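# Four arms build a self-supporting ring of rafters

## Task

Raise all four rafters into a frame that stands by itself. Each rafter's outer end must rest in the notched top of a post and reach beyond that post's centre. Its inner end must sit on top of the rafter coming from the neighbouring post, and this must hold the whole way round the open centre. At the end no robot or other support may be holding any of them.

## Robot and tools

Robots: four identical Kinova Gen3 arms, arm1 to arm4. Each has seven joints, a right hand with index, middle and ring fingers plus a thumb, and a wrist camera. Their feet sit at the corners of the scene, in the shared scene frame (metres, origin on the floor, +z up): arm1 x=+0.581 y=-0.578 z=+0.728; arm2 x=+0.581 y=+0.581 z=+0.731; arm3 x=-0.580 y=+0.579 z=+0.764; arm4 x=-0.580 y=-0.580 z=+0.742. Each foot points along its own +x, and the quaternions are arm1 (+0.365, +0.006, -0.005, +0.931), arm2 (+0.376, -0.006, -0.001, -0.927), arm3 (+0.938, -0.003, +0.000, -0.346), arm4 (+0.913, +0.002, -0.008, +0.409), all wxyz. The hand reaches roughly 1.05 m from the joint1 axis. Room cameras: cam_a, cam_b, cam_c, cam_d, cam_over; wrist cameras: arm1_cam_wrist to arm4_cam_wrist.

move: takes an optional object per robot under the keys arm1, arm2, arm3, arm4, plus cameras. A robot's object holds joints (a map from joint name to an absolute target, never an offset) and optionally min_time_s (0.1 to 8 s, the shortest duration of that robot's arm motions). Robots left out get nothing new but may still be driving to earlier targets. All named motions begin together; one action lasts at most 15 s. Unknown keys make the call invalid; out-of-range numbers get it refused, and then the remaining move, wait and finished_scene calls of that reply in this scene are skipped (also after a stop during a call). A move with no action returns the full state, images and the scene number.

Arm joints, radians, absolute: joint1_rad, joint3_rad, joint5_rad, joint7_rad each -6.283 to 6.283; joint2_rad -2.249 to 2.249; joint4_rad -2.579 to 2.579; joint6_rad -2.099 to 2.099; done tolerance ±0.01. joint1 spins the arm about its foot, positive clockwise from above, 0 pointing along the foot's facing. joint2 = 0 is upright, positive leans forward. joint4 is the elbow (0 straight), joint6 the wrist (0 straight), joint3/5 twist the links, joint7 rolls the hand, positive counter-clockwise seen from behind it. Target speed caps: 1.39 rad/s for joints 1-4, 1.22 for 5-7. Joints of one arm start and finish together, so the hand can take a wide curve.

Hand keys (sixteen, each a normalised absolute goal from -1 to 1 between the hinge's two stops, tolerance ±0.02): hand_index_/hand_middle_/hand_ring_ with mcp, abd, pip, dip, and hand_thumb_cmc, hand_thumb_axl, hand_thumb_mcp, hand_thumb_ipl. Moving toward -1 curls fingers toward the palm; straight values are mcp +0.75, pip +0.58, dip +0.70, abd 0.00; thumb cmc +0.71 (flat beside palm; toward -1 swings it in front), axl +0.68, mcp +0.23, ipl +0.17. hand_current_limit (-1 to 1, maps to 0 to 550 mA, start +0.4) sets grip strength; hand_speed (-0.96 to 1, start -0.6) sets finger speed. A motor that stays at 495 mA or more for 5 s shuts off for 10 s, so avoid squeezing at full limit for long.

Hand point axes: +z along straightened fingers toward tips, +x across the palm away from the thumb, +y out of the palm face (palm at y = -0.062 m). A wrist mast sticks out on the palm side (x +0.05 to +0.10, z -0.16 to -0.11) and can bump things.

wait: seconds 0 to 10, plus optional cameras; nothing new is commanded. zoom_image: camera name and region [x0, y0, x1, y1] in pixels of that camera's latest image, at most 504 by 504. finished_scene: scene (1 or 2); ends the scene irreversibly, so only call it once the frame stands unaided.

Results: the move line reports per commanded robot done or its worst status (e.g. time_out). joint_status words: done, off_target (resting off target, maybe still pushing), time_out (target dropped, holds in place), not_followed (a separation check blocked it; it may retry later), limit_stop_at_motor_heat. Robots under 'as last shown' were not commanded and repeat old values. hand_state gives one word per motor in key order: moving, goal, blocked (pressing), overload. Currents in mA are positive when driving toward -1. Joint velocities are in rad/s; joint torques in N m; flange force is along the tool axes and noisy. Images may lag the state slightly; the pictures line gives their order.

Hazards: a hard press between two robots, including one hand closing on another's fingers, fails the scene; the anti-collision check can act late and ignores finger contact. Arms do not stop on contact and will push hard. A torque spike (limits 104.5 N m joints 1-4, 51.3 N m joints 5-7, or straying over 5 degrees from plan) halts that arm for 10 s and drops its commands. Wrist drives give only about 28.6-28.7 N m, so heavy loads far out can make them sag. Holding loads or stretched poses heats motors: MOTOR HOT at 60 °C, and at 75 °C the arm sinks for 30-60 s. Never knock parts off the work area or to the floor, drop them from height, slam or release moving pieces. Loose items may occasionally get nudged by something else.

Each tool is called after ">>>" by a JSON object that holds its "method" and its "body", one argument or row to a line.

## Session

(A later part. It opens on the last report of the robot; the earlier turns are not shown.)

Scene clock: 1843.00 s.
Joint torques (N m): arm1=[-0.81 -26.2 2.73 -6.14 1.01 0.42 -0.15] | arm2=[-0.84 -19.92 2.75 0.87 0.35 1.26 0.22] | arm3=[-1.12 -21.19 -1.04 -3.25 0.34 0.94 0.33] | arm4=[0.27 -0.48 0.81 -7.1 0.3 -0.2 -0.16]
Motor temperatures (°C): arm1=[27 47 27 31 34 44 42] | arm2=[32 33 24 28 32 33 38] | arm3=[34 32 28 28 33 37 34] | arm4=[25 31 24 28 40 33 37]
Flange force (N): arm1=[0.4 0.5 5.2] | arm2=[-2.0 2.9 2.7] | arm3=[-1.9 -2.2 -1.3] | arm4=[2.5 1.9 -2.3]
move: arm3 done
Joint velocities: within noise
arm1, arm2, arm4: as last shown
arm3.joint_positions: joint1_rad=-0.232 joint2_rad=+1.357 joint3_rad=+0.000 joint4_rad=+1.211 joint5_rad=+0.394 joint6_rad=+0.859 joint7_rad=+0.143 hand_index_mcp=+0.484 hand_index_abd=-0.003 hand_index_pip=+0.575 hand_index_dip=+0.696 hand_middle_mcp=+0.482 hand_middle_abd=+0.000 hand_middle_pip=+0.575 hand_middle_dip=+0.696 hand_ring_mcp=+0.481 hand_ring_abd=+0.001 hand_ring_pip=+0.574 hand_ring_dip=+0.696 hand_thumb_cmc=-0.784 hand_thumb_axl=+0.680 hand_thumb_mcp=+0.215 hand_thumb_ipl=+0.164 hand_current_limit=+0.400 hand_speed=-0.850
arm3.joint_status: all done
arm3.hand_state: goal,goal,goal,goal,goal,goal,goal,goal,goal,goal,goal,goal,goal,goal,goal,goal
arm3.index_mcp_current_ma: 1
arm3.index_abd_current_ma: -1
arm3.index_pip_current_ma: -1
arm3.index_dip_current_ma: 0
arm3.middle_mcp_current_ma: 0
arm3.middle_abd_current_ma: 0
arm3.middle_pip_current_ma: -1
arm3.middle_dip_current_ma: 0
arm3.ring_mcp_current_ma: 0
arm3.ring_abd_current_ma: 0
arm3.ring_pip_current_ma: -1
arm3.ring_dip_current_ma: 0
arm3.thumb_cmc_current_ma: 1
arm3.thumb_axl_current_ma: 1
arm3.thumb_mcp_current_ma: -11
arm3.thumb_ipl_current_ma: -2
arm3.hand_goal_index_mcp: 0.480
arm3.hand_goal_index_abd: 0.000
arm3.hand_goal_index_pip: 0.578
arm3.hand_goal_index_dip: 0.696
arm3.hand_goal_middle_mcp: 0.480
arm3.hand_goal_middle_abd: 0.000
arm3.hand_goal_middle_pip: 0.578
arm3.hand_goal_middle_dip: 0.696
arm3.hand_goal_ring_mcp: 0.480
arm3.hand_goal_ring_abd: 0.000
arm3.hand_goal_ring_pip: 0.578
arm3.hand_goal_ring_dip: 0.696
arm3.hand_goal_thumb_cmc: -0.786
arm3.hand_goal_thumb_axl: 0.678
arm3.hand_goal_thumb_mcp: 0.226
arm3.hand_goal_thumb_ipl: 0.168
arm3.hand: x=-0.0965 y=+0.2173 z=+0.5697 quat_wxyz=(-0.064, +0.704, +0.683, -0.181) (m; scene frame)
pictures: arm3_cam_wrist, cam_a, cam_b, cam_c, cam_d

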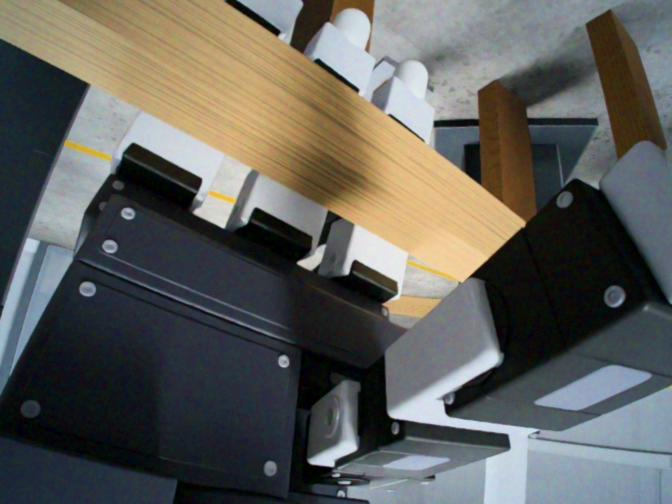

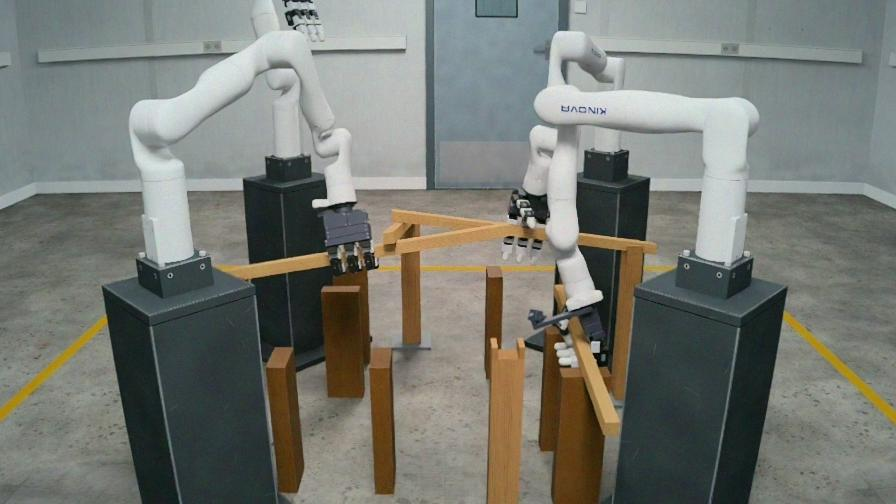

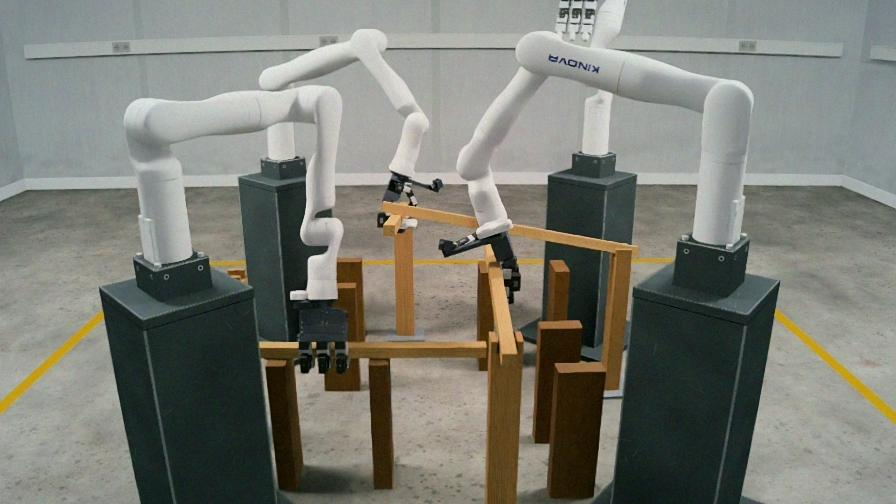

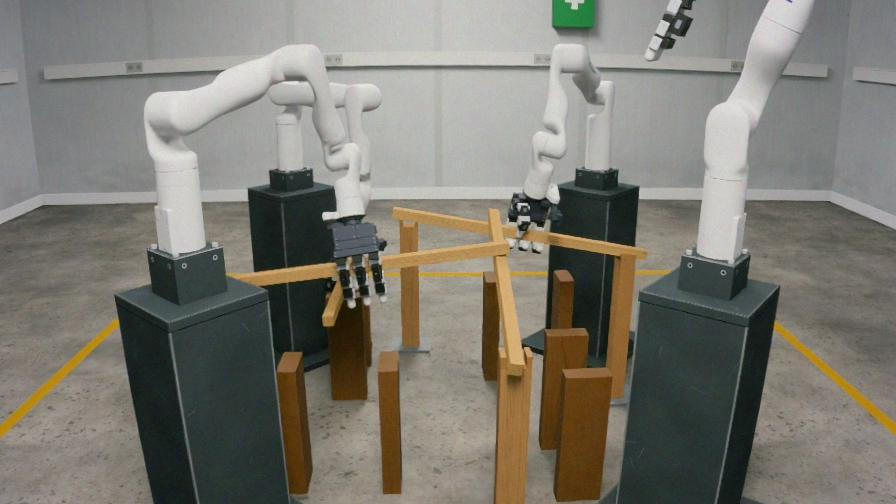

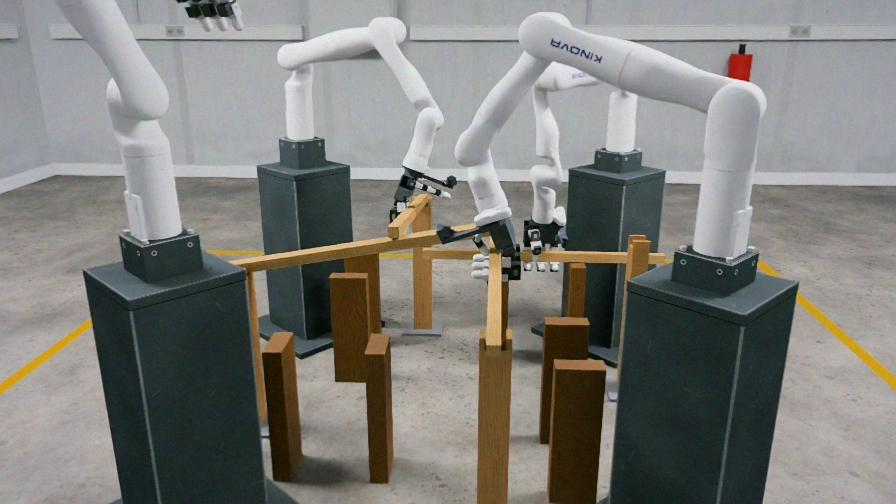

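>>> {"method": "move", "body": {
  "arm3": {"joints":{"joint1_rad":-0.2178,"joint2_rad":1.3372,"joint4_rad":1.2824,"joint5_rad":0.4189,"joint6_rad":0.8088,"joint7_rad":0.1256},"min_time_s":1.5},
  "arm2": {"joints":{"joint1_rad":-0.1064,"joint2_rad":1.4993,"joint4_rad":1.6902,"joint5_rad":0.7590,"joint6_rad":0.3192,"joint7_rad":-0.0650},"min_time_s":2},
  "cameras": []
}}

>>> {"method": "move", "body": {
  "arm3": {"joints":{"joint1_rad":-0.2612,"joint2_rad":0.9830,"joint4_rad":1.4597,"joint5_rad":0.3486,"joint6_rad":0.9821,"joint7_rad":0.1808},"min_time_s":3},
  "cameras": ["cam_b","cam_c"]
}}

>>> {"method": "move", "body": {
  "arm3": {"joints":{"joint1_rad":-0.26,"joint2_rad":-0.45,"joint4_rad":1.50,"joint5_rad":0,"joint6_rad":1.97,"joint7_rad":0.18},"min_time_s":4},
  "arm2": {"joints":{"joint1_rad":-0.1199,"joint2_rad":1.1265,"joint4_rad":1.7437,"joint5_rad":0.5754,"joint6_rad":0.5698,"joint7_rad":0.1289},"min_time_s":4},
  "cameras": ["cam_a","cam_b","cam_c","cam_d","cam_over"]
}}

Scene clock: 1947.53 s.
Joint torques (N m): arm1=[-0.77 -26.03 2.7 -6.03 0.99 0.48 -0.14] | arm2=[-0.84 -19.95 2.76 0.87 0.32 1.24 0.17] | arm3=[-0.95 -20.74 -0.92 -2.74 0.34 1.12 0.34] | arm4=[0.23 -0.51 0.84 -7.09 0.32 -0.21 -0.15]
Motor temperatures (°C): arm1=[27 48 27 31 34 44 42] | arm2=[32 33 24 28 32 33 38] | arm3=[34 32 28 28 33 37 33] | arm4=[25 29 24 28 40 33 37]
Flange force (N): arm1=[0.4 0.5 5.1] | arm2=[-2.3 3.1 2.6] | arm3=[-1.7 -2.0 -1.1] | arm4=[2.6 2.0 -2.4]
move: arm2 done; arm3 done
Joint velocities: within noise
arm1, arm4: as last shown
arm2.joint_positions: joint1_rad=-0.106 joint2_rad=+1.499 joint3_rad=+0.000 joint4_rad=+1.690 joint5_rad=+0.759 joint6_rad=+0.319 joint7_rad=-0.065 hand_index_mcp=+0.489 hand_index_abd=+0.000 hand_index_pip=-0.728 hand_index_dip=+0.696 hand_middle_mcp=+0.486 hand_middle_abd=+0.000 hand_middle_pip=-0.727 hand_middle_dip=+0.696 hand_ring_mcp=+0.485 hand_ring_abd=+0.000 hand_ring_pip=-0.727 hand_ring_dip=+0.696 hand_thumb_cmc=-0.783 hand_thumb_axl=+0.680 hand_thumb_mcp=-0.293 hand_thumb_ipl=-0.395 hand_current_limit=+0.400 hand_speed=-0.600
arm2.joint_status: all done
arm2.hand_state: goal,goal,goal,goal,goal,goal,goal,goal,goal,goal,goal,goal,goal,goal,blocked,blocked
arm2.index_mcp_current_ma: 44
arm2.index_abd_current_ma: 0
arm2.index_pip_current_ma: 38
arm2.index_dip_current_ma: 0
arm2.middle_mcp_current_ma: 27
arm2.middle_abd_current_ma: 0
arm2.middle_pip_current_ma: 42
arm2.middle_dip_current_ma: 0
arm2.ring_mcp_current_ma: 26
arm2.ring_abd_current_ma: 0
arm2.ring_pip_current_ma: 42
arm2.ring_dip_current_ma: 0
arm2.thumb_cmc_current_ma: 11
arm2.thumb_axl_current_ma: 10
arm2.thumb_mcp_current_ma: 230
arm2.thumb_ipl_current_ma: 385
arm2.hand_goal_index_mcp: 0.480
arm2.hand_goal_index_abd: 0.000
arm2.hand_goal_index_pip: -0.736
arm2.hand_goal_index_dip: 0.696
arm2.hand_goal_middle_mcp: 0.480
arm2.hand_goal_middle_abd: 0.000
arm2.hand_goal_middle_pip: -0.736
arm2.hand_goal_middle_dip: 0.696
arm2.hand_goal_ring_mcp: 0.480
arm2.hand_goal_ring_abd: 0.000
arm2.hand_goal_ring_pip: -0.736
arm2.hand_goal_ring_dip: 0.696
arm2.hand_goal_thumb_cmc: -0.786
arm2.hand_goal_thumb_axl: 0.678
arm2.hand_goal_thumb_mcp: -0.330
arm2.hand_goal_thumb_ipl: -0.500
arm2.hand: x=+0.2803 y=+0.3084 z=+0.4243 quat_wxyz=(-0.173, +0.985, +0.002, +0.000) (m; scene frame)
arm3.joint_positions: joint1_rad=-0.218 joint2_rad=+1.337 joint3_rad=+0.000 joint4_rad=+1.282 joint5_rad=+0.419 joint6_rad=+0.809 joint7_rad=+0.126 hand_index_mcp=+0.481 hand_index_abd=-0.003 hand_index_pip=+0.575 hand_index_dip=+0.696 hand_middle_mcp=+0.481 hand_middle_abd=+0.000 hand_middle_pip=+0.575 hand_middle_dip=+0.696 hand_ring_mcp=+0.481 hand_ring_abd=+0.001 hand_ring_pip=+0.575 hand_ring_dip=+0.696 hand_thumb_cmc=-0.784 hand_thumb_axl=+0.680 hand_thumb_mcp=+0.215 hand_thumb_ipl=+0.164 hand_current_limit=+0.400 hand_speed=-0.850
arm3.joint_status: all done
arm3.hand_state: goal,goal,goal,goal,goal,goal,goal,goal,goal,goal,goal,goal,goal,goal,goal,goal
arm3.index_mcp_current_ma: 0
arm3.index_abd_current_ma: -1
arm3.index_pip_current_ma: -1
arm3.index_dip_current_ma: 0
arm3.middle_mcp_current_ma: 0
arm3.middle_abd_current_ma: 0
arm3.middle_pip_current_ma: -1
arm3.middle_dip_current_ma: 0
arm3.ring_mcp_current_ma: 0
arm3.ring_abd_current_ma: 0
arm3.ring_pip_current_ma: -1
arm3.ring_dip_current_ma: 0
arm3.thumb_cmc_current_ma: 0
arm3.thumb_axl_current_ma: 1
arm3.thumb_mcp_current_ma: -11
arm3.thumb_ipl_current_ma: -2
arm3.hand_goal_index_mcp: 0.480
arm3.hand_goal_index_abd: 0.000
arm3.hand_goal_index_pip: 0.578
arm3.hand_goal_index_dip: 0.696
arm3.hand_goal_middle_mcp: 0.480
arm3.hand_goal_middle_abd: 0.000
arm3.hand_goal_middle_pip: 0.578
arm3.hand_goal_middle_dip: 0.696
arm3.hand_goal_ring_mcp: 0.480
arm3.hand_goal_ring_abd: 0.000
arm3.hand_goal_ring_pip: 0.578
arm3.hand_goal_ring_dip: 0.696
arm3.hand_goal_thumb_cmc: -0.786
arm3.hand_goal_thumb_axl: 0.678
arm3.hand_goal_thumb_mcp: 0.226
arm3.hand_goal_thumb_ipl: 0.168
arm3.hand: x=-0.1145 y=+0.2172 z=+0.5695 quat_wxyz=(-0.064, +0.704, +0.684, -0.181) (m; scene frame)
pictures: none
No camera images: "cameras" was empty.

Scene clock: 1950.83 s.
Joint torques (N m): arm1=[-0.8 -26.08 2.73 -6.04 0.99 0.46 -0.17] | arm2=[-0.9 -19.91 2.79 0.85 0.32 1.23 0.2] | arm3=[-0.95 -19.35 -1.22 -3.87 0.38 1.1 0.31] | arm4=[0.31 -0.45 0.9 -7.11 0.32 -0.2 -0.19]
Motor temperatures (°C): arm1=[27 48 27 31 34 44 42] | arm2=[32 33 24 28 32 33 38] | arm3=[34 32 28 28 33 37 33] | arm4=[25 29 24 28 40 33 37]
Flange force (N): arm1=[0.3 0.7 5.1] | arm2=[-2.4 3.1 2.4] | arm3=[-2.1 -1.4 -1.0] | arm4=[2.7 1.9 -2.2]
move: arm3 done
Joint velocities: within noise
arm1, arm2, arm4: as last shown
arm3.joint_positions: joint1_rad=-0.261 joint2_rad=+0.983 joint3_rad=+0.000 joint4_rad=+1.460 joint5_rad=+0.349 joint6_rad=+0.982 joint7_rad=+0.181 hand_index_mcp=+0.481 hand_index_abd=-0.003 hand_index_pip=+0.575 hand_index_dip=+0.696 hand_middle_mcp=+0.481 hand_middle_abd=+0.000 hand_middle_pip=+0.575 hand_middle_dip=+0.696 hand_ring_mcp=+0.481 hand_ring_abd=+0.001 hand_ring_pip=+0.575 hand_ring_dip=+0.696 hand_thumb_cmc=-0.784 hand_thumb_axl=+0.680 hand_thumb_mcp=+0.215 hand_thumb_ipl=+0.164 hand_current_limit=+0.400 hand_speed=-0.850
arm3.joint_status: all done
arm3.hand_state: goal,goal,goal,goal,goal,goal,goal,goal,goal,goal,goal,goal,goal,goal,goal,goal
arm3.index_mcp_current_ma: 0
arm3.index_abd_current_ma: -1
arm3.index_pip_current_ma: -1
arm3.index_dip_current_ma: 0
arm3.middle_mcp_current_ma: 0
arm3.middle_abd_current_ma: 0
arm3.middle_pip_current_ma: -1
arm3.middle_dip_current_ma: 0
arm3.ring_mcp_current_ma: 0
arm3.ring_abd_current_ma: 0
arm3.ring_pip_current_ma: -1
arm3.ring_dip_current_ma: 0
arm3.thumb_cmc_current_ma: 0
arm3.thumb_axl_current_ma: 1
arm3.thumb_mcp_current_ma: -11
arm3.thumb_ipl_current_ma: -2
arm3.hand_goal_index_mcp: 0.480
arm3.hand_goal_index_abd: 0.000
arm3.hand_goal_index_pip: 0.578
arm3.hand_goal_index_dip: 0.696
arm3.hand_goal_middle_mcp: 0.480
arm3.hand_goal_middle_abd: 0.000
arm3.hand_goal_middle_pip: 0.578
arm3.hand_goal_middle_dip: 0.696
arm3.hand_goal_ring_mcp: 0.480
arm3.hand_goal_ring_abd: 0.000
arm3.hand_goal_ring_pip: 0.578
arm3.hand_goal_ring_dip: 0.696
arm3.hand_goal_thumb_cmc: -0.786
arm3.hand_goal_thumb_axl: 0.678
arm3.hand_goal_thumb_mcp: 0.226
arm3.hand_goal_thumb_ipl: 0.168
arm3.hand: x=-0.1144 y=+0.2456 z=+0.7371 quat_wxyz=(-0.064, +0.704, +0.684, -0.181) (m; scene frame)
pictures: cam_b, cam_c

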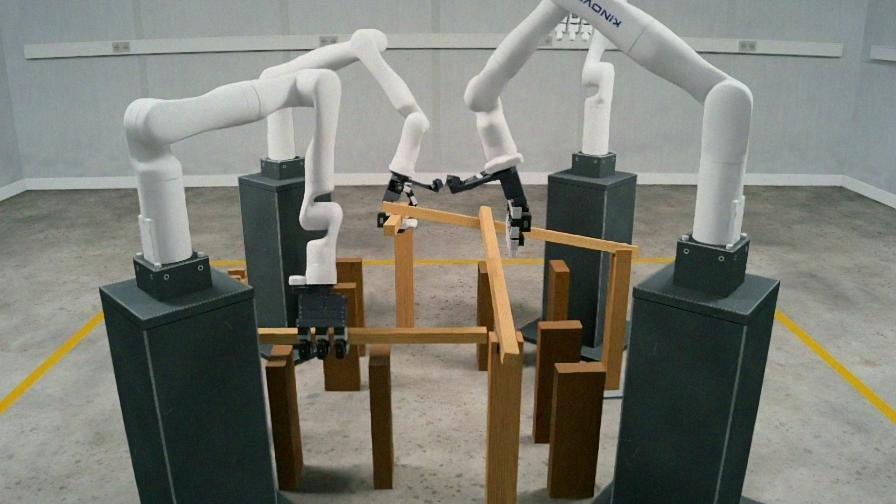

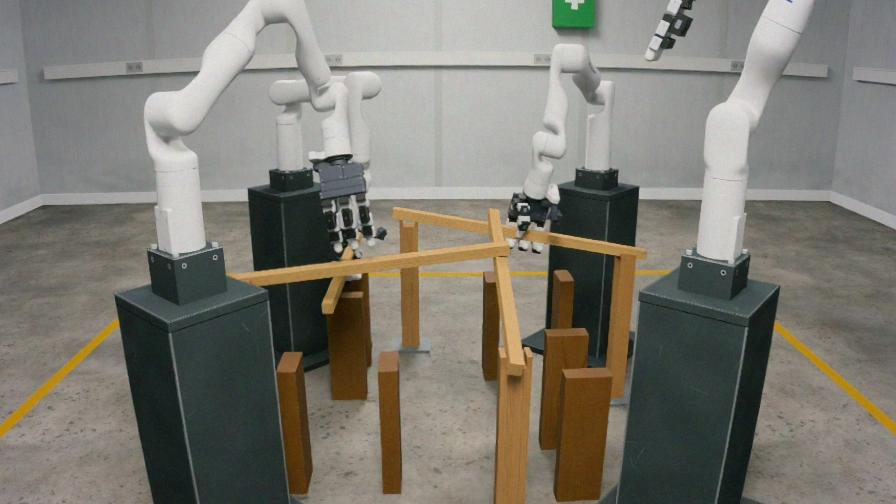

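Scene clock: 1955.17 s.
Joint torques (N m): arm1=[-0.71 -25.5 2.57 -5.76 0.86 0.5 -0.16] | arm2=[-1.24 -23.45 3.87 -3.66 1.09 1.13 -0.15] | arm3=[-1.08 1.29 -2.33 -6.87 -0.03 -0.15 0.3] | arm4=[0.33 -0.47 0.87 -7.1 0.28 -0.27 -0.18]
Motor temperatures (°C): arm1=[27 48 27 31 34 44 42] | arm2=[32 33 24 28 32 33 38] | arm3=[34 32 28 28 33 37 33] | arm4=[25 29 24 28 40 33 37]
Flange force (N): arm1=[0.1 0.5 4.3] | arm2=[-0.3 1.7 6.2] | arm3=[-5.7 -1.1 -1.9] | arm4=[2.6 1.8 -2.5]
move: arm2 done; arm3 done
Joint velocities: within noise
arm1.joint_positions: joint1_rad=-0.287 joint2_rad=+1.269 joint3_rad=+0.000 joint4_rad=+1.265 joint5_rad=+0.405 joint6_rad=+0.900 joint7_rad=+0.128 hand_index_mcp=+0.515 hand_index_abd=-0.010 hand_index_pip=-0.726 hand_index_dip=+0.696 hand_middle_mcp=+0.494 hand_middle_abd=+0.000 hand_middle_pip=-0.729 hand_middle_dip=+0.696 hand_ring_mcp=+0.485 hand_ring_abd=+0.002 hand_ring_pip=-0.728 hand_ring_dip=+0.696 hand_thumb_cmc=-0.783 hand_thumb_axl=+0.686 hand_thumb_mcp=-0.279 hand_thumb_ipl=-0.437 hand_current_limit=+0.400 hand_speed=-0.600
arm1.joint_status: not commanded
arm1.hand_state: blocked,goal,goal,goal,goal,goal,goal,goal,goal,goal,goal,goal,goal,goal,blocked,blocked
arm1.index_mcp_current_ma: 28
arm1.index_abd_current_ma: -2
arm1.index_pip_current_ma: 2
arm1.index_dip_current_ma: 0
arm1.middle_mcp_current_ma: 5
arm1.middle_abd_current_ma: 0
arm1.middle_pip_current_ma: 1
arm1.middle_dip_current_ma: 0
arm1.ring_mcp_current_ma: 1
arm1.ring_abd_current_ma: 0
arm1.ring_pip_current_ma: 2
arm1.ring_dip_current_ma: 0
arm1.thumb_cmc_current_ma: 0
arm1.thumb_axl_current_ma: 2
arm1.thumb_mcp_current_ma: 79
arm1.thumb_ipl_current_ma: 129
arm1.hand_goal_index_mcp: 0.480
arm1.hand_goal_index_abd: 0.000
arm1.hand_goal_index_pip: -0.736
arm1.hand_goal_index_dip: 0.696
arm1.hand_goal_middle_mcp: 0.480
arm1.hand_goal_middle_abd: 0.000
arm1.hand_goal_middle_pip: -0.736
arm1.hand_goal_middle_dip: 0.696
arm1.hand_goal_ring_mcp: 0.480
arm1.hand_goal_ring_abd: 0.000
arm1.hand_goal_ring_pip: -0.736
arm1.hand_goal_ring_dip: 0.696
arm1.hand_goal_thumb_cmc: -0.786
arm1.hand_goal_thumb_axl: 0.678
arm1.hand_goal_thumb_mcp: -0.330
arm1.hand_goal_thumb_ipl: -0.500
arm1.hand: x=+0.0960 y=-0.2164 z=+0.5855 quat_wxyz=(+0.191, -0.681, +0.705, -0.053) (m; scene frame)
arm2.joint_positions: joint1_rad=-0.120 joint2_rad=+1.127 joint3_rad=+0.000 joint4_rad=+1.744 joint5_rad=+0.575 joint6_rad=+0.570 joint7_rad=+0.129 hand_index_mcp=+0.543 hand_index_abd=-0.050 hand_index_pip=-0.700 hand_index_dip=+0.696 hand_middle_mcp=+0.497 hand_middle_abd=+0.000 hand_middle_pip=-0.729 hand_middle_dip=+0.696 hand_ring_mcp=+0.485 hand_ring_abd=+0.000 hand_ring_pip=-0.728 hand_ring_dip=+0.696 hand_thumb_cmc=-0.771 hand_thumb_axl=+0.707 hand_thumb_mcp=-0.270 hand_thumb_ipl=-0.465 hand_current_limit=+0.400 hand_speed=-0.600
arm2.joint_status: all done
arm2.hand_state: blocked,blocked,blocked,goal,goal,goal,goal,goal,goal,goal,goal,goal,goal,blocked,blocked,blocked
arm2.index_mcp_current_ma: 319
arm2.index_abd_current_ma: -209
arm2.index_pip_current_ma: 168
arm2.index_dip_current_ma: 0
arm2.middle_mcp_current_ma: 83
arm2.middle_abd_current_ma: 1
arm2.middle_pip_current_ma: 33
arm2.middle_dip_current_ma: 0
arm2.ring_mcp_current_ma: 25
arm2.ring_abd_current_ma: 0
arm2.ring_pip_current_ma: 35
arm2.ring_dip_current_ma: 0
arm2.thumb_cmc_current_ma: 69
arm2.thumb_axl_current_ma: 168
arm2.thumb_mcp_current_ma: 375
arm2.thumb_ipl_current_ma: 226
arm2.hand_goal_index_mcp: 0.480
arm2.hand_goal_index_abd: 0.000
arm2.hand_goal_index_pip: -0.736
arm2.hand_goal_index_dip: 0.696
arm2.hand_goal_middle_mcp: 0.480
arm2.hand_goal_middle_abd: 0.000
arm2.hand_goal_middle_pip: -0.736
arm2.hand_goal_middle_dip: 0.696
arm2.hand_goal_ring_mcp: 0.480
arm2.hand_goal_ring_abd: 0.000
arm2.hand_goal_ring_pip: -0.736
arm2.hand_goal_ring_dip: 0.696
arm2.hand_goal_thumb_cmc: -0.786
arm2.hand_goal_thumb_axl: 0.678
arm2.hand_goal_thumb_mcp: -0.330
arm2.hand_goal_thumb_ipl: -0.500
arm2.on_its_own: hand_thumb_ipl moved -0.069 toward your old target -0.500
arm2.hand: x=+0.2136 y=+0.2599 z=+0.5915 quat_wxyz=(-0.173, +0.983, -0.010, -0.055) (m; scene frame)
arm3.joint_positions: joint1_rad=-0.260 joint2_rad=-0.450 joint3_rad=+0.000 joint4_rad=+1.500 joint5_rad=+0.000 joint6_rad=+1.970 joint7_rad=+0.180 hand_index_mcp=+0.481 hand_index_abd=-0.003 hand_index_pip=+0.576 hand_index_dip=+0.696 hand_middle_mcp=+0.482 hand_middle_abd=+0.000 hand_middle_pip=+0.576 hand_middle_dip=+0.696 hand_ring_mcp=+0.481 hand_ring_abd=+0.001 hand_ring_pip=+0.576 hand_ring_dip=+0.696 hand_thumb_cmc=-0.785 hand_thumb_axl=+0.680 hand_thumb_mcp=+0.215 hand_thumb_ipl=+0.164 hand_current_limit=+0.400 hand_speed=-0.850
arm3.joint_status: all done
arm3.hand_state: goal,goal,goal,goal,goal,goal,goal,goal,goal,goal,goal,goal,goal,goal,goal,goal
arm3.index_mcp_current_ma: 0
arm3.index_abd_current_ma: -1
arm3.index_pip_current_ma: 0
arm3.index_dip_current_ma: 0
arm3.middle_mcp_current_ma: 0
arm3.middle_abd_current_ma: 0
arm3.middle_pip_current_ma: 0
arm3.middle_dip_current_ma: 0
arm3.ring_mcp_current_ma: 0
arm3.ring_abd_current_ma: 0
arm3.ring_pip_current_ma: 0
arm3.ring_dip_current_ma: 0
arm3.thumb_cmc_current_ma: 0
arm3.thumb_axl_current_ma: 1
arm3.thumb_mcp_current_ma: -11
arm3.thumb_ipl_current_ma: -2
arm3.hand_goal_index_mcp: 0.480
arm3.hand_goal_index_abd: 0.000
arm3.hand_goal_index_pip: 0.578
arm3.hand_goal_index_dip: 0.696
arm3.hand_goal_middle_mcp: 0.480
arm3.hand_goal_middle_abd: 0.000
arm3.hand_goal_middle_pip: 0.578
arm3.hand_goal_middle_dip: 0.696
arm3.hand_goal_ring_mcp: 0.480
arm3.hand_goal_ring_abd: 0.000
arm3.hand_goal_ring_pip: 0.578
arm3.hand_goal_ring_dip: 0.696
arm3.hand_goal_thumb_cmc: -0.786
arm3.hand_goal_thumb_axl: 0.678
arm3.hand_goal_thumb_mcp: 0.226
arm3.hand_goal_thumb_ipl: 0.168
arm3.hand: x=-0.3995 y=+0.4614 z=+1.2953 quat_wxyz=(+0.056, +0.793, +0.606, +0.025) (m; scene frame)
arm4: as last shown
pictures: cam_a, cam_b, cam_c, cam_d, cam_over

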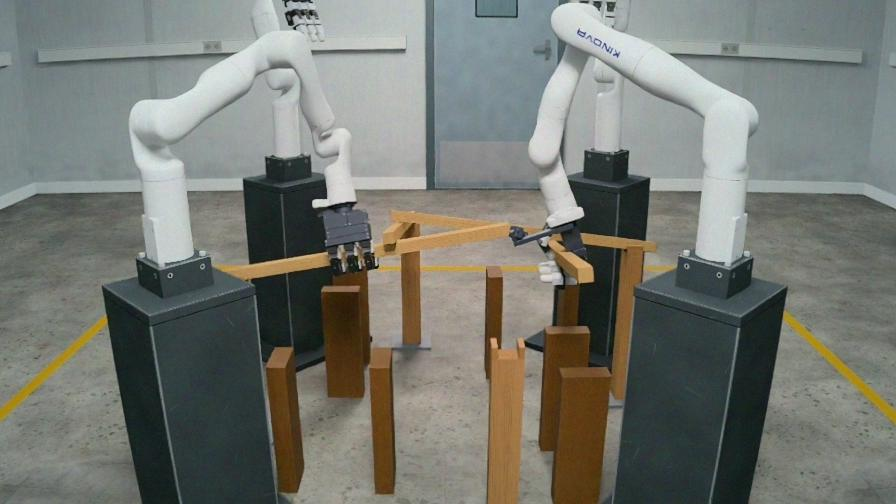

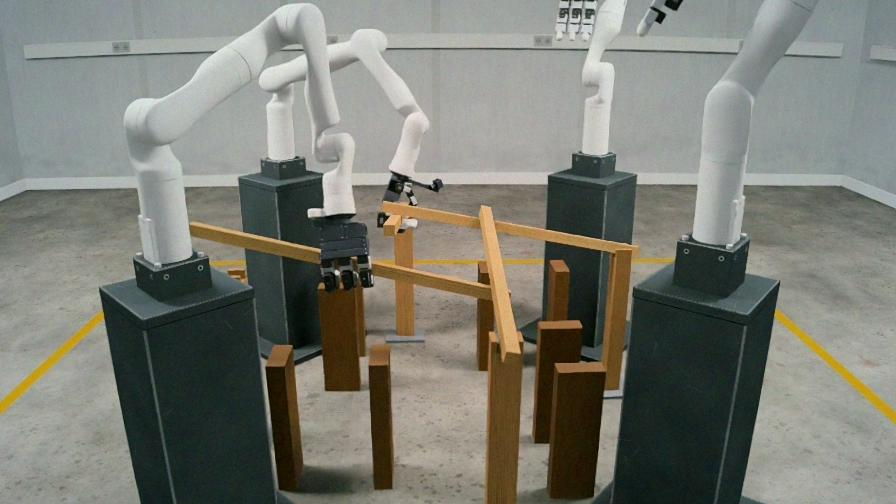

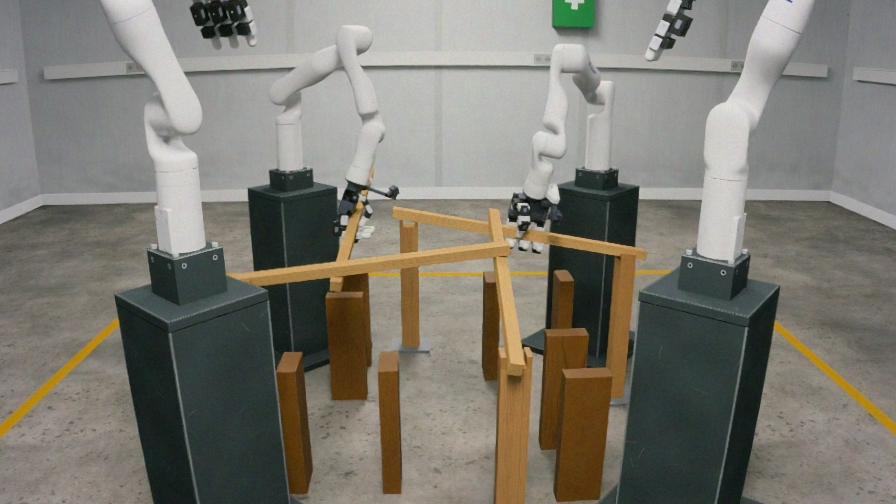

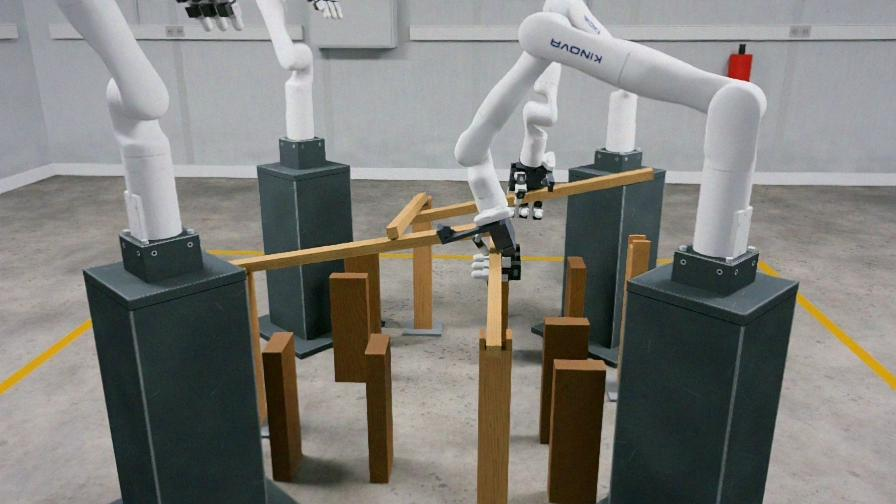

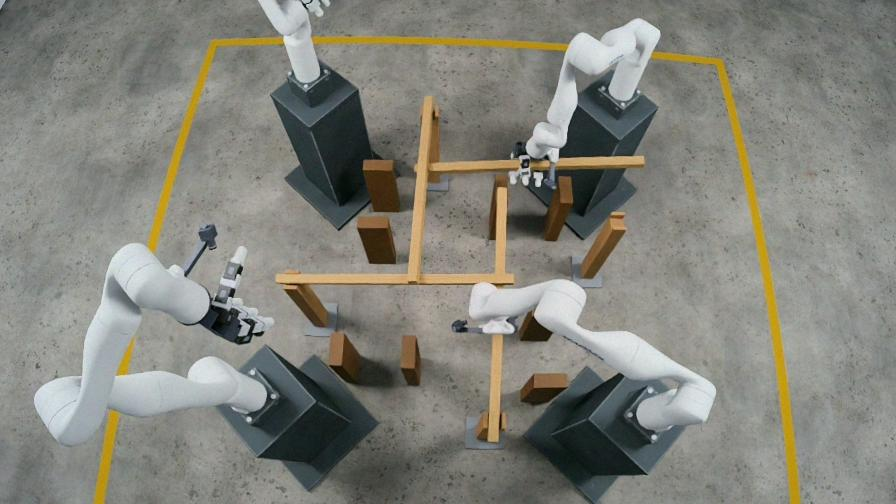

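>>> {"method": "move", "body": {
  "cameras": ["cam_over","cam_a","cam_b","cam_d"]
}}

Scene clock: 2026.50 s.
Joint torques (N m): arm1=[-0.73 -25.46 2.61 -5.76 0.87 0.5 -0.14] | arm2=[-1.21 -23.48 3.85 -3.67 1.07 1.13 -0.14] | arm3=[-1.16 1.33 -2.29 -6.95 -0.05 -0.15 0.3] | arm4=[0.27 -0.42 0.86 -7.09 0.34 -0.24 -0.16]
Motor temperatures (°C): arm1=[27 49 27 31 34 44 42] | arm2=[32 38 24 28 32 34 38] | arm3=[34 31 28 29 33 37 33] | arm4=[25 29 23 28 40 33 37]
Flange force (N): arm1=[0.1 0.5 4.3] | arm2=[-0.2 1.7 6.3] | arm3=[-5.5 -1.2 -1.5] | arm4=[2.7 1.8 -2.4]
Joint velocities: within noise
arm1.joint_positions: joint1_rad=-0.287 joint2_rad=+1.269 joint3_rad=+0.000 joint4_rad=+1.265 joint5_rad=+0.405 joint6_rad=+0.900 joint7_rad=+0.128 hand_index_mcp=+0.515 hand_index_abd=-0.010 hand_index_pip=-0.726 hand_index_dip=+0.696 hand_middle_mcp=+0.494 hand_middle_abd=+0.000 hand_middle_pip=-0.729 hand_middle_dip=+0.696 hand_ring_mcp=+0.485 hand_ring_abd=+0.002 hand_ring_pip=-0.728 hand_ring_dip=+0.696 hand_thumb_cmc=-0.783 hand_thumb_axl=+0.686 hand_thumb_mcp=-0.279 hand_thumb_ipl=-0.437 hand_current_limit=+0.400 hand_speed=-0.600
arm1.joint_status: not commanded
arm1.hand_state: blocked,goal,goal,goal,goal,goal,goal,goal,goal,goal,goal,goal,goal,goal,blocked,blocked
arm1.index_mcp_current_ma: 28
arm1.index_abd_current_ma: -2
arm1.index_pip_current_ma: 2
arm1.index_dip_current_ma: 0
arm1.middle_mcp_current_ma: 5
arm1.middle_abd_current_ma: 0
arm1.middle_pip_current_ma: 1
arm1.middle_dip_current_ma: 0
arm1.ring_mcp_current_ma: 1
arm1.ring_abd_current_ma: 0
arm1.ring_pip_current_ma: 2
arm1.ring_dip_current_ma: 0
arm1.thumb_cmc_current_ma: 0
arm1.thumb_axl_current_ma: 2
arm1.thumb_mcp_current_ma: 79
arm1.thumb_ipl_current_ma: 129
arm1.hand_goal_index_mcp: 0.480
arm1.hand_goal_index_abd: 0.000
arm1.hand_goal_index_pip: -0.736
arm1.hand_goal_index_dip: 0.696
arm1.hand_goal_middle_mcp: 0.480
arm1.hand_goal_middle_abd: 0.000
arm1.hand_goal_middle_pip: -0.736
arm1.hand_goal_middle_dip: 0.696
arm1.hand_goal_ring_mcp: 0.480
arm1.hand_goal_ring_abd: 0.000
arm1.hand_goal_ring_pip: -0.736
arm1.hand_goal_ring_dip: 0.696
arm1.hand_goal_thumb_cmc: -0.786
arm1.hand_goal_thumb_axl: 0.678
arm1.hand_goal_thumb_mcp: -0.330
arm1.hand_goal_thumb_ipl: -0.500
arm1.hand: x=+0.0960 y=-0.2164 z=+0.5855 quat_wxyz=(+0.191, -0.681, +0.705, -0.053) (m; scene frame)
arm2.joint_positions: joint1_rad=-0.120 joint2_rad=+1.127 joint3_rad=+0.000 joint4_rad=+1.744 joint5_rad=+0.575 joint6_rad=+0.570 joint7_rad=+0.129 hand_index_mcp=+0.543 hand_index_abd=-0.051 hand_index_pip=-0.700 hand_index_dip=+0.696 hand_middle_mcp=+0.497 hand_middle_abd=+0.000 hand_middle_pip=-0.729 hand_middle_dip=+0.696 hand_ring_mcp=+0.485 hand_ring_abd=+0.000 hand_ring_pip=-0.728 hand_ring_dip=+0.696 hand_thumb_cmc=-0.771 hand_thumb_axl=+0.707 hand_thumb_mcp=-0.270 hand_thumb_ipl=-0.465 hand_current_limit=+0.400 hand_speed=-0.600
arm2.joint_status: all done
arm2.hand_state: blocked,blocked,blocked,goal,goal,goal,goal,goal,goal,goal,goal,goal,goal,blocked,blocked,blocked
arm2.index_mcp_current_ma: 319
arm2.index_abd_current_ma: -209
arm2.index_pip_current_ma: 168
arm2.index_dip_current_ma: 0
arm2.middle_mcp_current_ma: 83
arm2.middle_abd_current_ma: 1
arm2.middle_pip_current_ma: 33
arm2.middle_dip_current_ma: 0
arm2.ring_mcp_current_ma: 25
arm2.ring_abd_current_ma: 0
arm2.ring_pip_current_ma: 35
arm2.ring_dip_current_ma: 0
arm2.thumb_cmc_current_ma: 69
arm2.thumb_axl_current_ma: 168
arm2.thumb_mcp_current_ma: 375
arm2.thumb_ipl_current_ma: 226
arm2.hand_goal_index_mcp: 0.480
arm2.hand_goal_index_abd: 0.000
arm2.hand_goal_index_pip: -0.736
arm2.hand_goal_index_dip: 0.696
arm2.hand_goal_middle_mcp: 0.480
arm2.hand_goal_middle_abd: 0.000
arm2.hand_goal_middle_pip: -0.736
arm2.hand_goal_middle_dip: 0.696
arm2.hand_goal_ring_mcp: 0.480
arm2.hand_goal_ring_abd: 0.000
arm2.hand_goal_ring_pip: -0.736
arm2.hand_goal_ring_dip: 0.696
arm2.hand_goal_thumb_cmc: -0.786
arm2.hand_goal_thumb_axl: 0.678
arm2.hand_goal_thumb_mcp: -0.330
arm2.hand_goal_thumb_ipl: -0.500
arm2.hand: x=+0.2136 y=+0.2599 z=+0.5915 quat_wxyz=(-0.173, +0.983, -0.010, -0.055) (m; scene frame)
arm3.joint_positions: joint1_rad=-0.260 joint2_rad=-0.450 joint3_rad=+0.000 joint4_rad=+1.500 joint5_rad=+0.000 joint6_rad=+1.970 joint7_rad=+0.180 hand_index_mcp=+0.481 hand_index_abd=-0.003 hand_index_pip=+0.576 hand_index_dip=+0.696 hand_middle_mcp=+0.482 hand_middle_abd=+0.000 hand_middle_pip=+0.576 hand_middle_dip=+0.696 hand_ring_mcp=+0.481 hand_ring_abd=+0.001 hand_ring_pip=+0.576 hand_ring_dip=+0.696 hand_thumb_cmc=-0.785 hand_thumb_axl=+0.680 hand_thumb_mcp=+0.215 hand_thumb_ipl=+0.164 hand_current_limit=+0.400 hand_speed=-0.850
arm3.joint_status: all done
arm3.hand_state: goal,goal,goal,goal,goal,goal,goal,goal,goal,goal,goal,goal,goal,goal,goal,goal
arm3.index_mcp_current_ma: 0
arm3.index_abd_current_ma: -1
arm3.index_pip_current_ma: 0
arm3.index_dip_current_ma: 0
arm3.middle_mcp_current_ma: 0
arm3.middle_abd_current_ma: 0
arm3.middle_pip_current_ma: 0
arm3.middle_dip_current_ma: 0
arm3.ring_mcp_current_ma: 0
arm3.ring_abd_current_ma: 0
arm3.ring_pip_current_ma: 0
arm3.ring_dip_current_ma: 0
arm3.thumb_cmc_current_ma: 0
arm3.thumb_axl_current_ma: 1
arm3.thumb_mcp_current_ma: -11
arm3.thumb_ipl_current_ma: -2
arm3.hand_goal_index_mcp: 0.480
arm3.hand_goal_index_abd: 0.000
arm3.hand_goal_index_pip: 0.578
arm3.hand_goal_index_dip: 0.696
arm3.hand_goal_middle_mcp: 0.480
arm3.hand_goal_middle_abd: 0.000
arm3.hand_goal_middle_pip: 0.578
arm3.hand_goal_middle_dip: 0.696
arm3.hand_goal_ring_mcp: 0.480
arm3.hand_goal_ring_abd: 0.000
arm3.hand_goal_ring_pip: 0.578
arm3.hand_goal_ring_dip: 0.696
arm3.hand_goal_thumb_cmc: -0.786
arm3.hand_goal_thumb_axl: 0.678
arm3.hand_goal_thumb_mcp: 0.226
arm3.hand_goal_thumb_ipl: 0.168
arm3.hand: x=-0.3995 y=+0.4614 z=+1.2953 quat_wxyz=(+0.056, +0.793, +0.606, +0.025) (m; scene frame)
arm4.joint_positions: joint1_rad=-0.040 joint2_rad=-0.380 joint3_rad=+0.000 joint4_rad=+1.490 joint5_rad=+0.000 joint6_rad=+1.980 joint7_rad=+0.240 hand_index_mcp=+0.482 hand_index_abd=+0.000 hand_index_pip=+0.576 hand_index_dip=+0.696 hand_middle_mcp=+0.482 hand_middle_abd=+0.000 hand_middle_pip=+0.576 hand_middle_dip=+0.696 hand_ring_mcp=+0.482 hand_ring_abd=+0.002 hand_ring_pip=+0.576 hand_ring_dip=+0.696 hand_thumb_cmc=-0.785 hand_thumb_axl=+0.679 hand_thumb_mcp=+0.216 hand_thumb_ipl=+0.164 hand_current_limit=+0.400 hand_speed=-0.850
arm4.joint_status: not commanded
arm4.hand_state: goal,goal,goal,goal,goal,goal,goal,goal,goal,goal,goal,goal,goal,goal,goal,goal
arm4.index_mcp_current_ma: 4
arm4.index_abd_current_ma: 0
arm4.index_pip_current_ma: -3
arm4.index_dip_current_ma: 0
arm4.middle_mcp_current_ma: 4
arm4.middle_abd_current_ma: 0
arm4.middle_pip_current_ma: -4
arm4.middle_dip_current_ma: 0
arm4.ring_mcp_current_ma: 4
arm4.ring_abd_current_ma: 4
arm4.ring_pip_current_ma: -3
arm4.ring_dip_current_ma: 0
arm4.thumb_cmc_current_ma: 3
arm4.thumb_axl_current_ma: 3
arm4.thumb_mcp_current_ma: -38
arm4.thumb_ipl_current_ma: -13
arm4.hand_goal_index_mcp: 0.480
arm4.hand_goal_index_abd: 0.000
arm4.hand_goal_index_pip: 0.578
arm4.hand_goal_index_dip: 0.696
arm4.hand_goal_middle_mcp: 0.480
arm4.hand_goal_middle_abd: 0.000
arm4.hand_goal_middle_pip: 0.578
arm4.hand_goal_middle_dip: 0.696
arm4.hand_goal_ring_mcp: 0.480
arm4.hand_goal_ring_abd: 0.000
arm4.hand_goal_ring_pip: 0.578
arm4.hand_goal_ring_dip: 0.696
arm4.hand_goal_thumb_cmc: -0.786
arm4.hand_goal_thumb_axl: 0.678
arm4.hand_goal_thumb_mcp: 0.226
arm4.hand_goal_thumb_ipl: 0.168
arm4.hand: x=-0.4200 y=-0.4261 z=+1.2644 quat_wxyz=(+0.016, +0.222, +0.974, +0.030) (m; scene frame)
pictures: cam_a, cam_b, cam_d, cam_over

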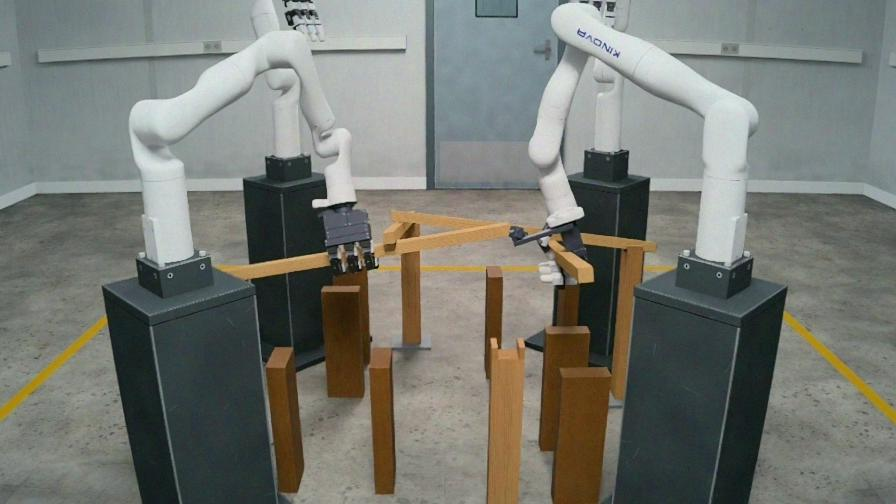

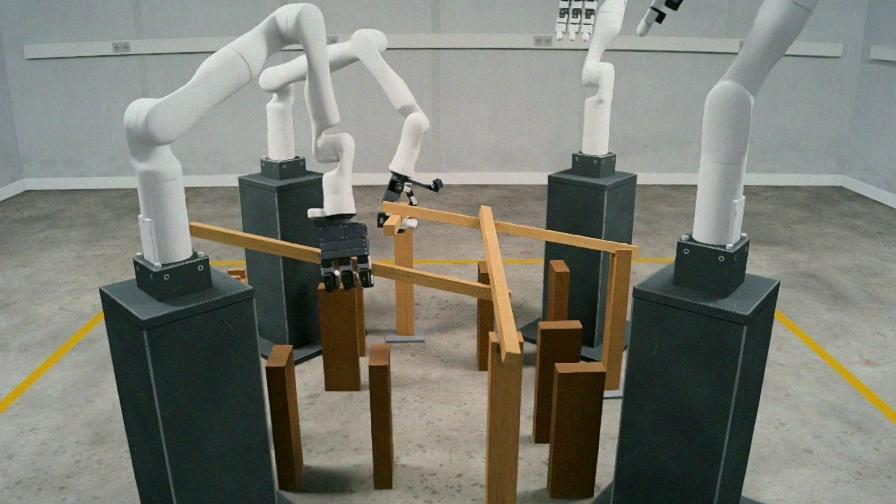

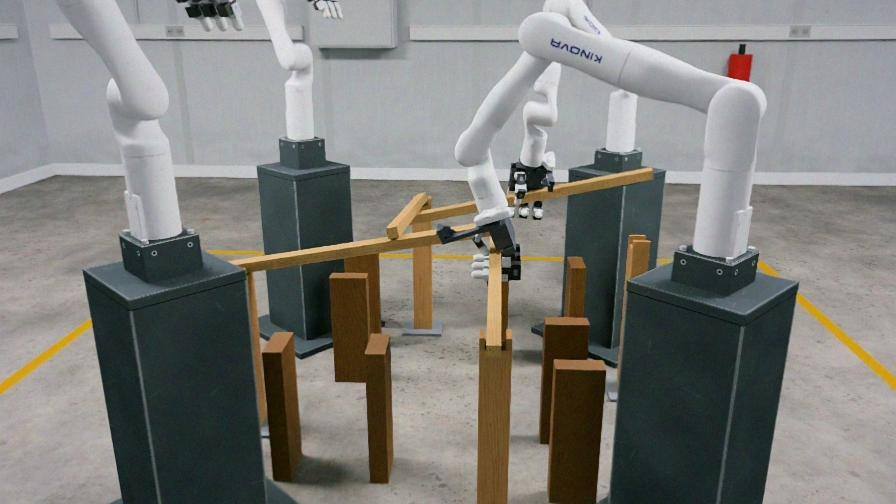

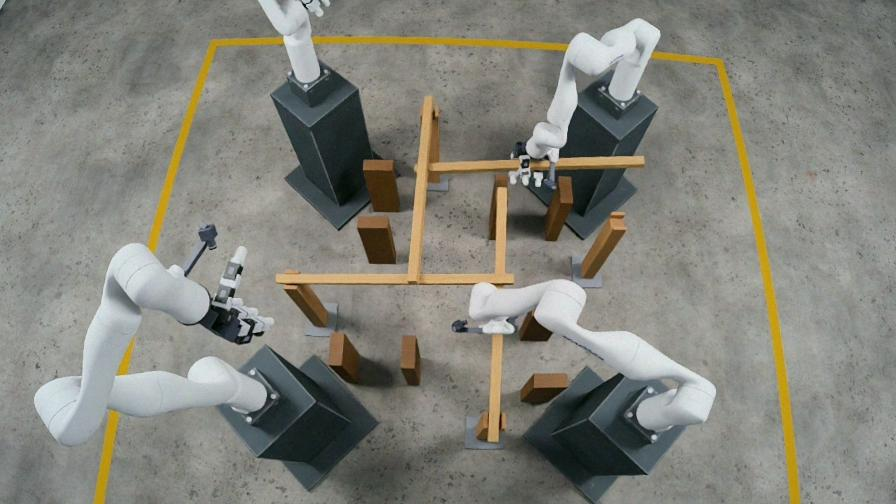

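>>> {"method": "zoom_image", "body": {
  "camera": "cam_over",
  "region": [260, 80, 660, 300]
}}

>>> {"method": "zoom_image", "body": {
  "camera": "cam_a",
  "region": [350, 180, 660, 360]
}}

>>> {"method": "zoom_image", "body": {
  "camera": "cam_b",
  "region": [180, 170, 660, 380]
}}

Scaled by 1.260 from the camera's 896x504 image, which has a finer 1280x720 frame.

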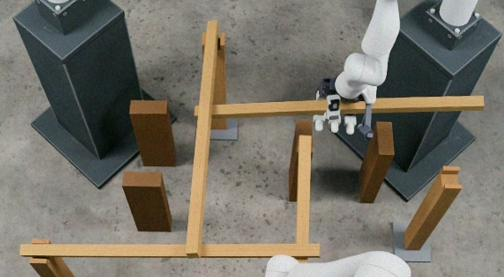

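Scaled by 1.626 from the camera's 896x504 image, which has a finer 1280x720 frame.

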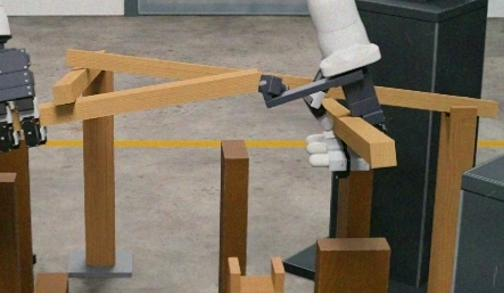

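Scaled by 1.050 from the camera's 896x504 image, which has a finer 1280x720 frame.

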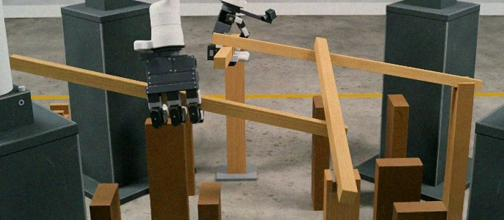

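>>> {"method": "move", "body": {
  "arm2": {"joints": {"joint1_rad": -0.1166, "joint2_rad": 1.2197, "joint3_rad": 0, "joint4_rad": 1.7303, "joint5_rad": 0.6213, "joint6_rad": 0.5071, "joint7_rad": 0.0804}, "min_time_s": 2.5},
  "cameras": ["cam_over", "cam_a", "cam_b"]
}}

Scene clock: 2040.37 s.
Joint torques (N m): arm1=[-0.68 -26.07 2.76 -6.09 1.01 0.46 -0.16] | arm2=[-0.83 -21.11 2.99 -1.66 0.48 1.27 0.14] | arm3=[-1.14 1.36 -2.22 -6.89 -0.08 -0.15 0.32] | arm4=[0.24 -0.43 0.87 -7.17 0.32 -0.24 -0.17]
Motor temperatures (°C): arm1=[27 49 27 31 34 44 42] | arm2=[32 38 24 28 32 34 38] | arm3=[34 31 28 29 33 37 33] | arm4=[25 29 23 28 40 33 37]
Flange force (N): arm1=[0.6 0.5 5.1] | arm2=[-1.0 1.5 2.8] | arm3=[-5.3 -1.2 -1.7] | arm4=[2.7 1.7 -2.0]
move: arm2 done
Joint velocities: within noise
arm1, arm3, arm4: as last shown
arm2.joint_positions: joint1_rad=-0.117 joint2_rad=+1.220 joint3_rad=+0.000 joint4_rad=+1.730 joint5_rad=+0.621 joint6_rad=+0.507 joint7_rad=+0.080 hand_index_mcp=+0.512 hand_index_abd=-0.004 hand_index_pip=-0.728 hand_index_dip=+0.696 hand_middle_mcp=+0.497 hand_middle_abd=-0.004 hand_middle_pip=-0.729 hand_middle_dip=+0.696 hand_ring_mcp=+0.485 hand_ring_abd=+0.000 hand_ring_pip=-0.728 hand_ring_dip=+0.696 hand_thumb_cmc=-0.772 hand_thumb_axl=+0.701 hand_thumb_mcp=-0.270 hand_thumb_ipl=-0.465 hand_current_limit=+0.400 hand_speed=-0.600
arm2.joint_status: all done
arm2.hand_state: blocked,goal,goal,goal,goal,goal,goal,goal,goal,goal,goal,goal,goal,blocked,blocked,blocked
arm2.index_mcp_current_ma: 160
arm2.index_abd_current_ma: -15
arm2.index_pip_current_ma: 36
arm2.index_dip_current_ma: 0
arm2.middle_mcp_current_ma: 83
arm2.middle_abd_current_ma: -14
arm2.middle_pip_current_ma: 33
arm2.middle_dip_current_ma: 0
arm2.ring_mcp_current_ma: 25
arm2.ring_abd_current_ma: 0
arm2.ring_pip_current_ma: 34
arm2.ring_dip_current_ma: 0
arm2.thumb_cmc_current_ma: 63
arm2.thumb_axl_current_ma: 130
arm2.thumb_mcp_current_ma: 375
arm2.thumb_ipl_current_ma: 226
arm2.hand_goal_index_mcp: 0.480
arm2.hand_goal_index_abd: 0.000
arm2.hand_goal_index_pip: -0.736
arm2.hand_goal_index_dip: 0.696
arm2.hand_goal_middle_mcp: 0.480
arm2.hand_goal_middle_abd: 0.000
arm2.hand_goal_middle_pip: -0.736
arm2.hand_goal_middle_dip: 0.696
arm2.hand_goal_ring_mcp: 0.480
arm2.hand_goal_ring_abd: 0.000
arm2.hand_goal_ring_pip: -0.736
arm2.hand_goal_ring_dip: 0.696
arm2.hand_goal_thumb_cmc: -0.786
arm2.hand_goal_thumb_axl: 0.678
arm2.hand_goal_thumb_mcp: -0.330
arm2.hand_goal_thumb_ipl: -0.500
arm2.hand: x=+0.2237 y=+0.2683 z=+0.5485 quat_wxyz=(-0.174, +0.984, -0.006, -0.046) (m; scene frame)
pictures: cam_a, cam_b, cam_over

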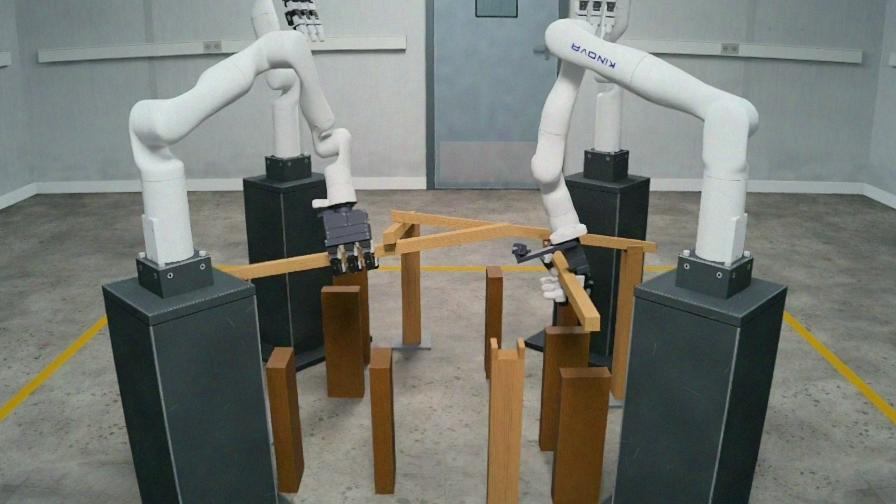

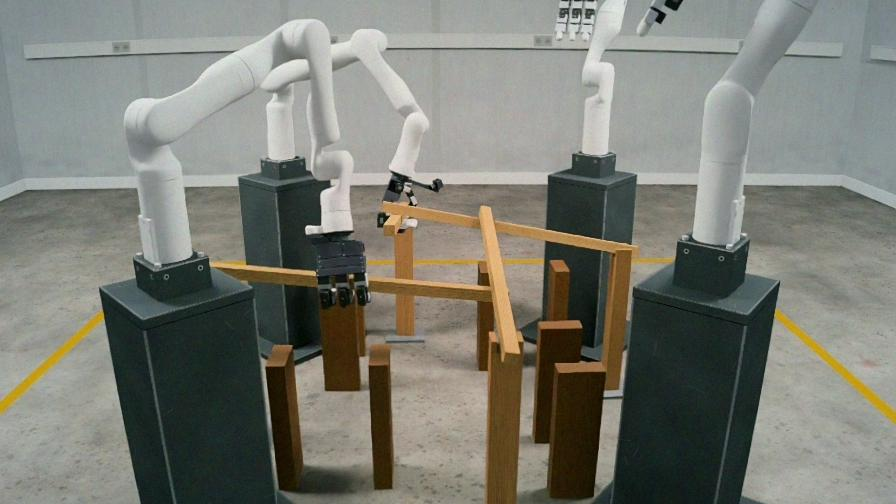

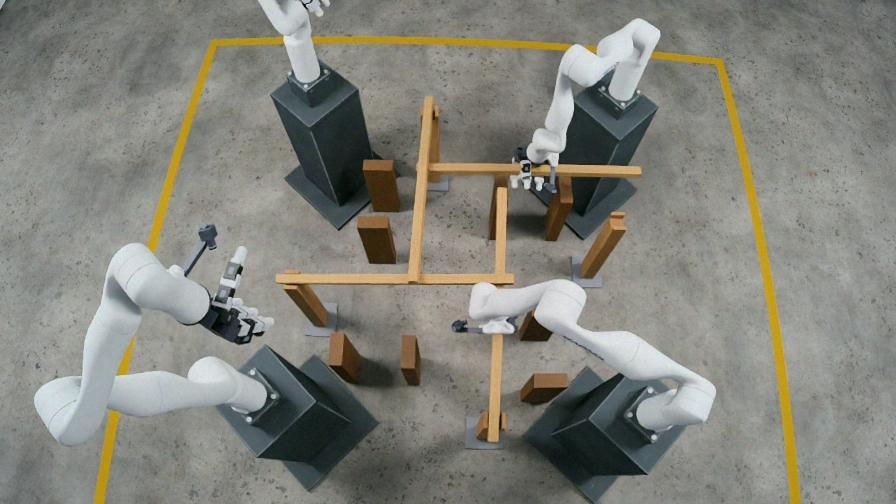

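>>> {"method": "zoom_image", "body": {
  "camera": "cam_b",
  "region": [190, 220, 510, 340]
}}

>>> {"method": "zoom_image", "body": {
  "camera": "cam_over",
  "region": [400, 140, 660, 260]
}}

Scaled by 1.575 from the camera's 896x504 image, which has a finer 1280x720 frame.

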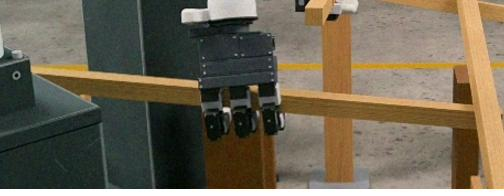

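Scaled by 1.938 from the camera's 896x504 image, which has a finer 1280x720 frame.

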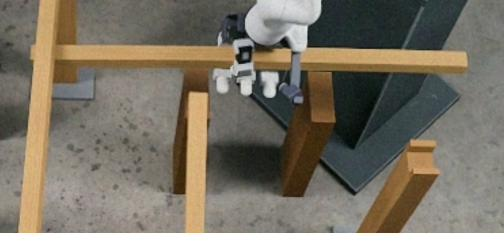

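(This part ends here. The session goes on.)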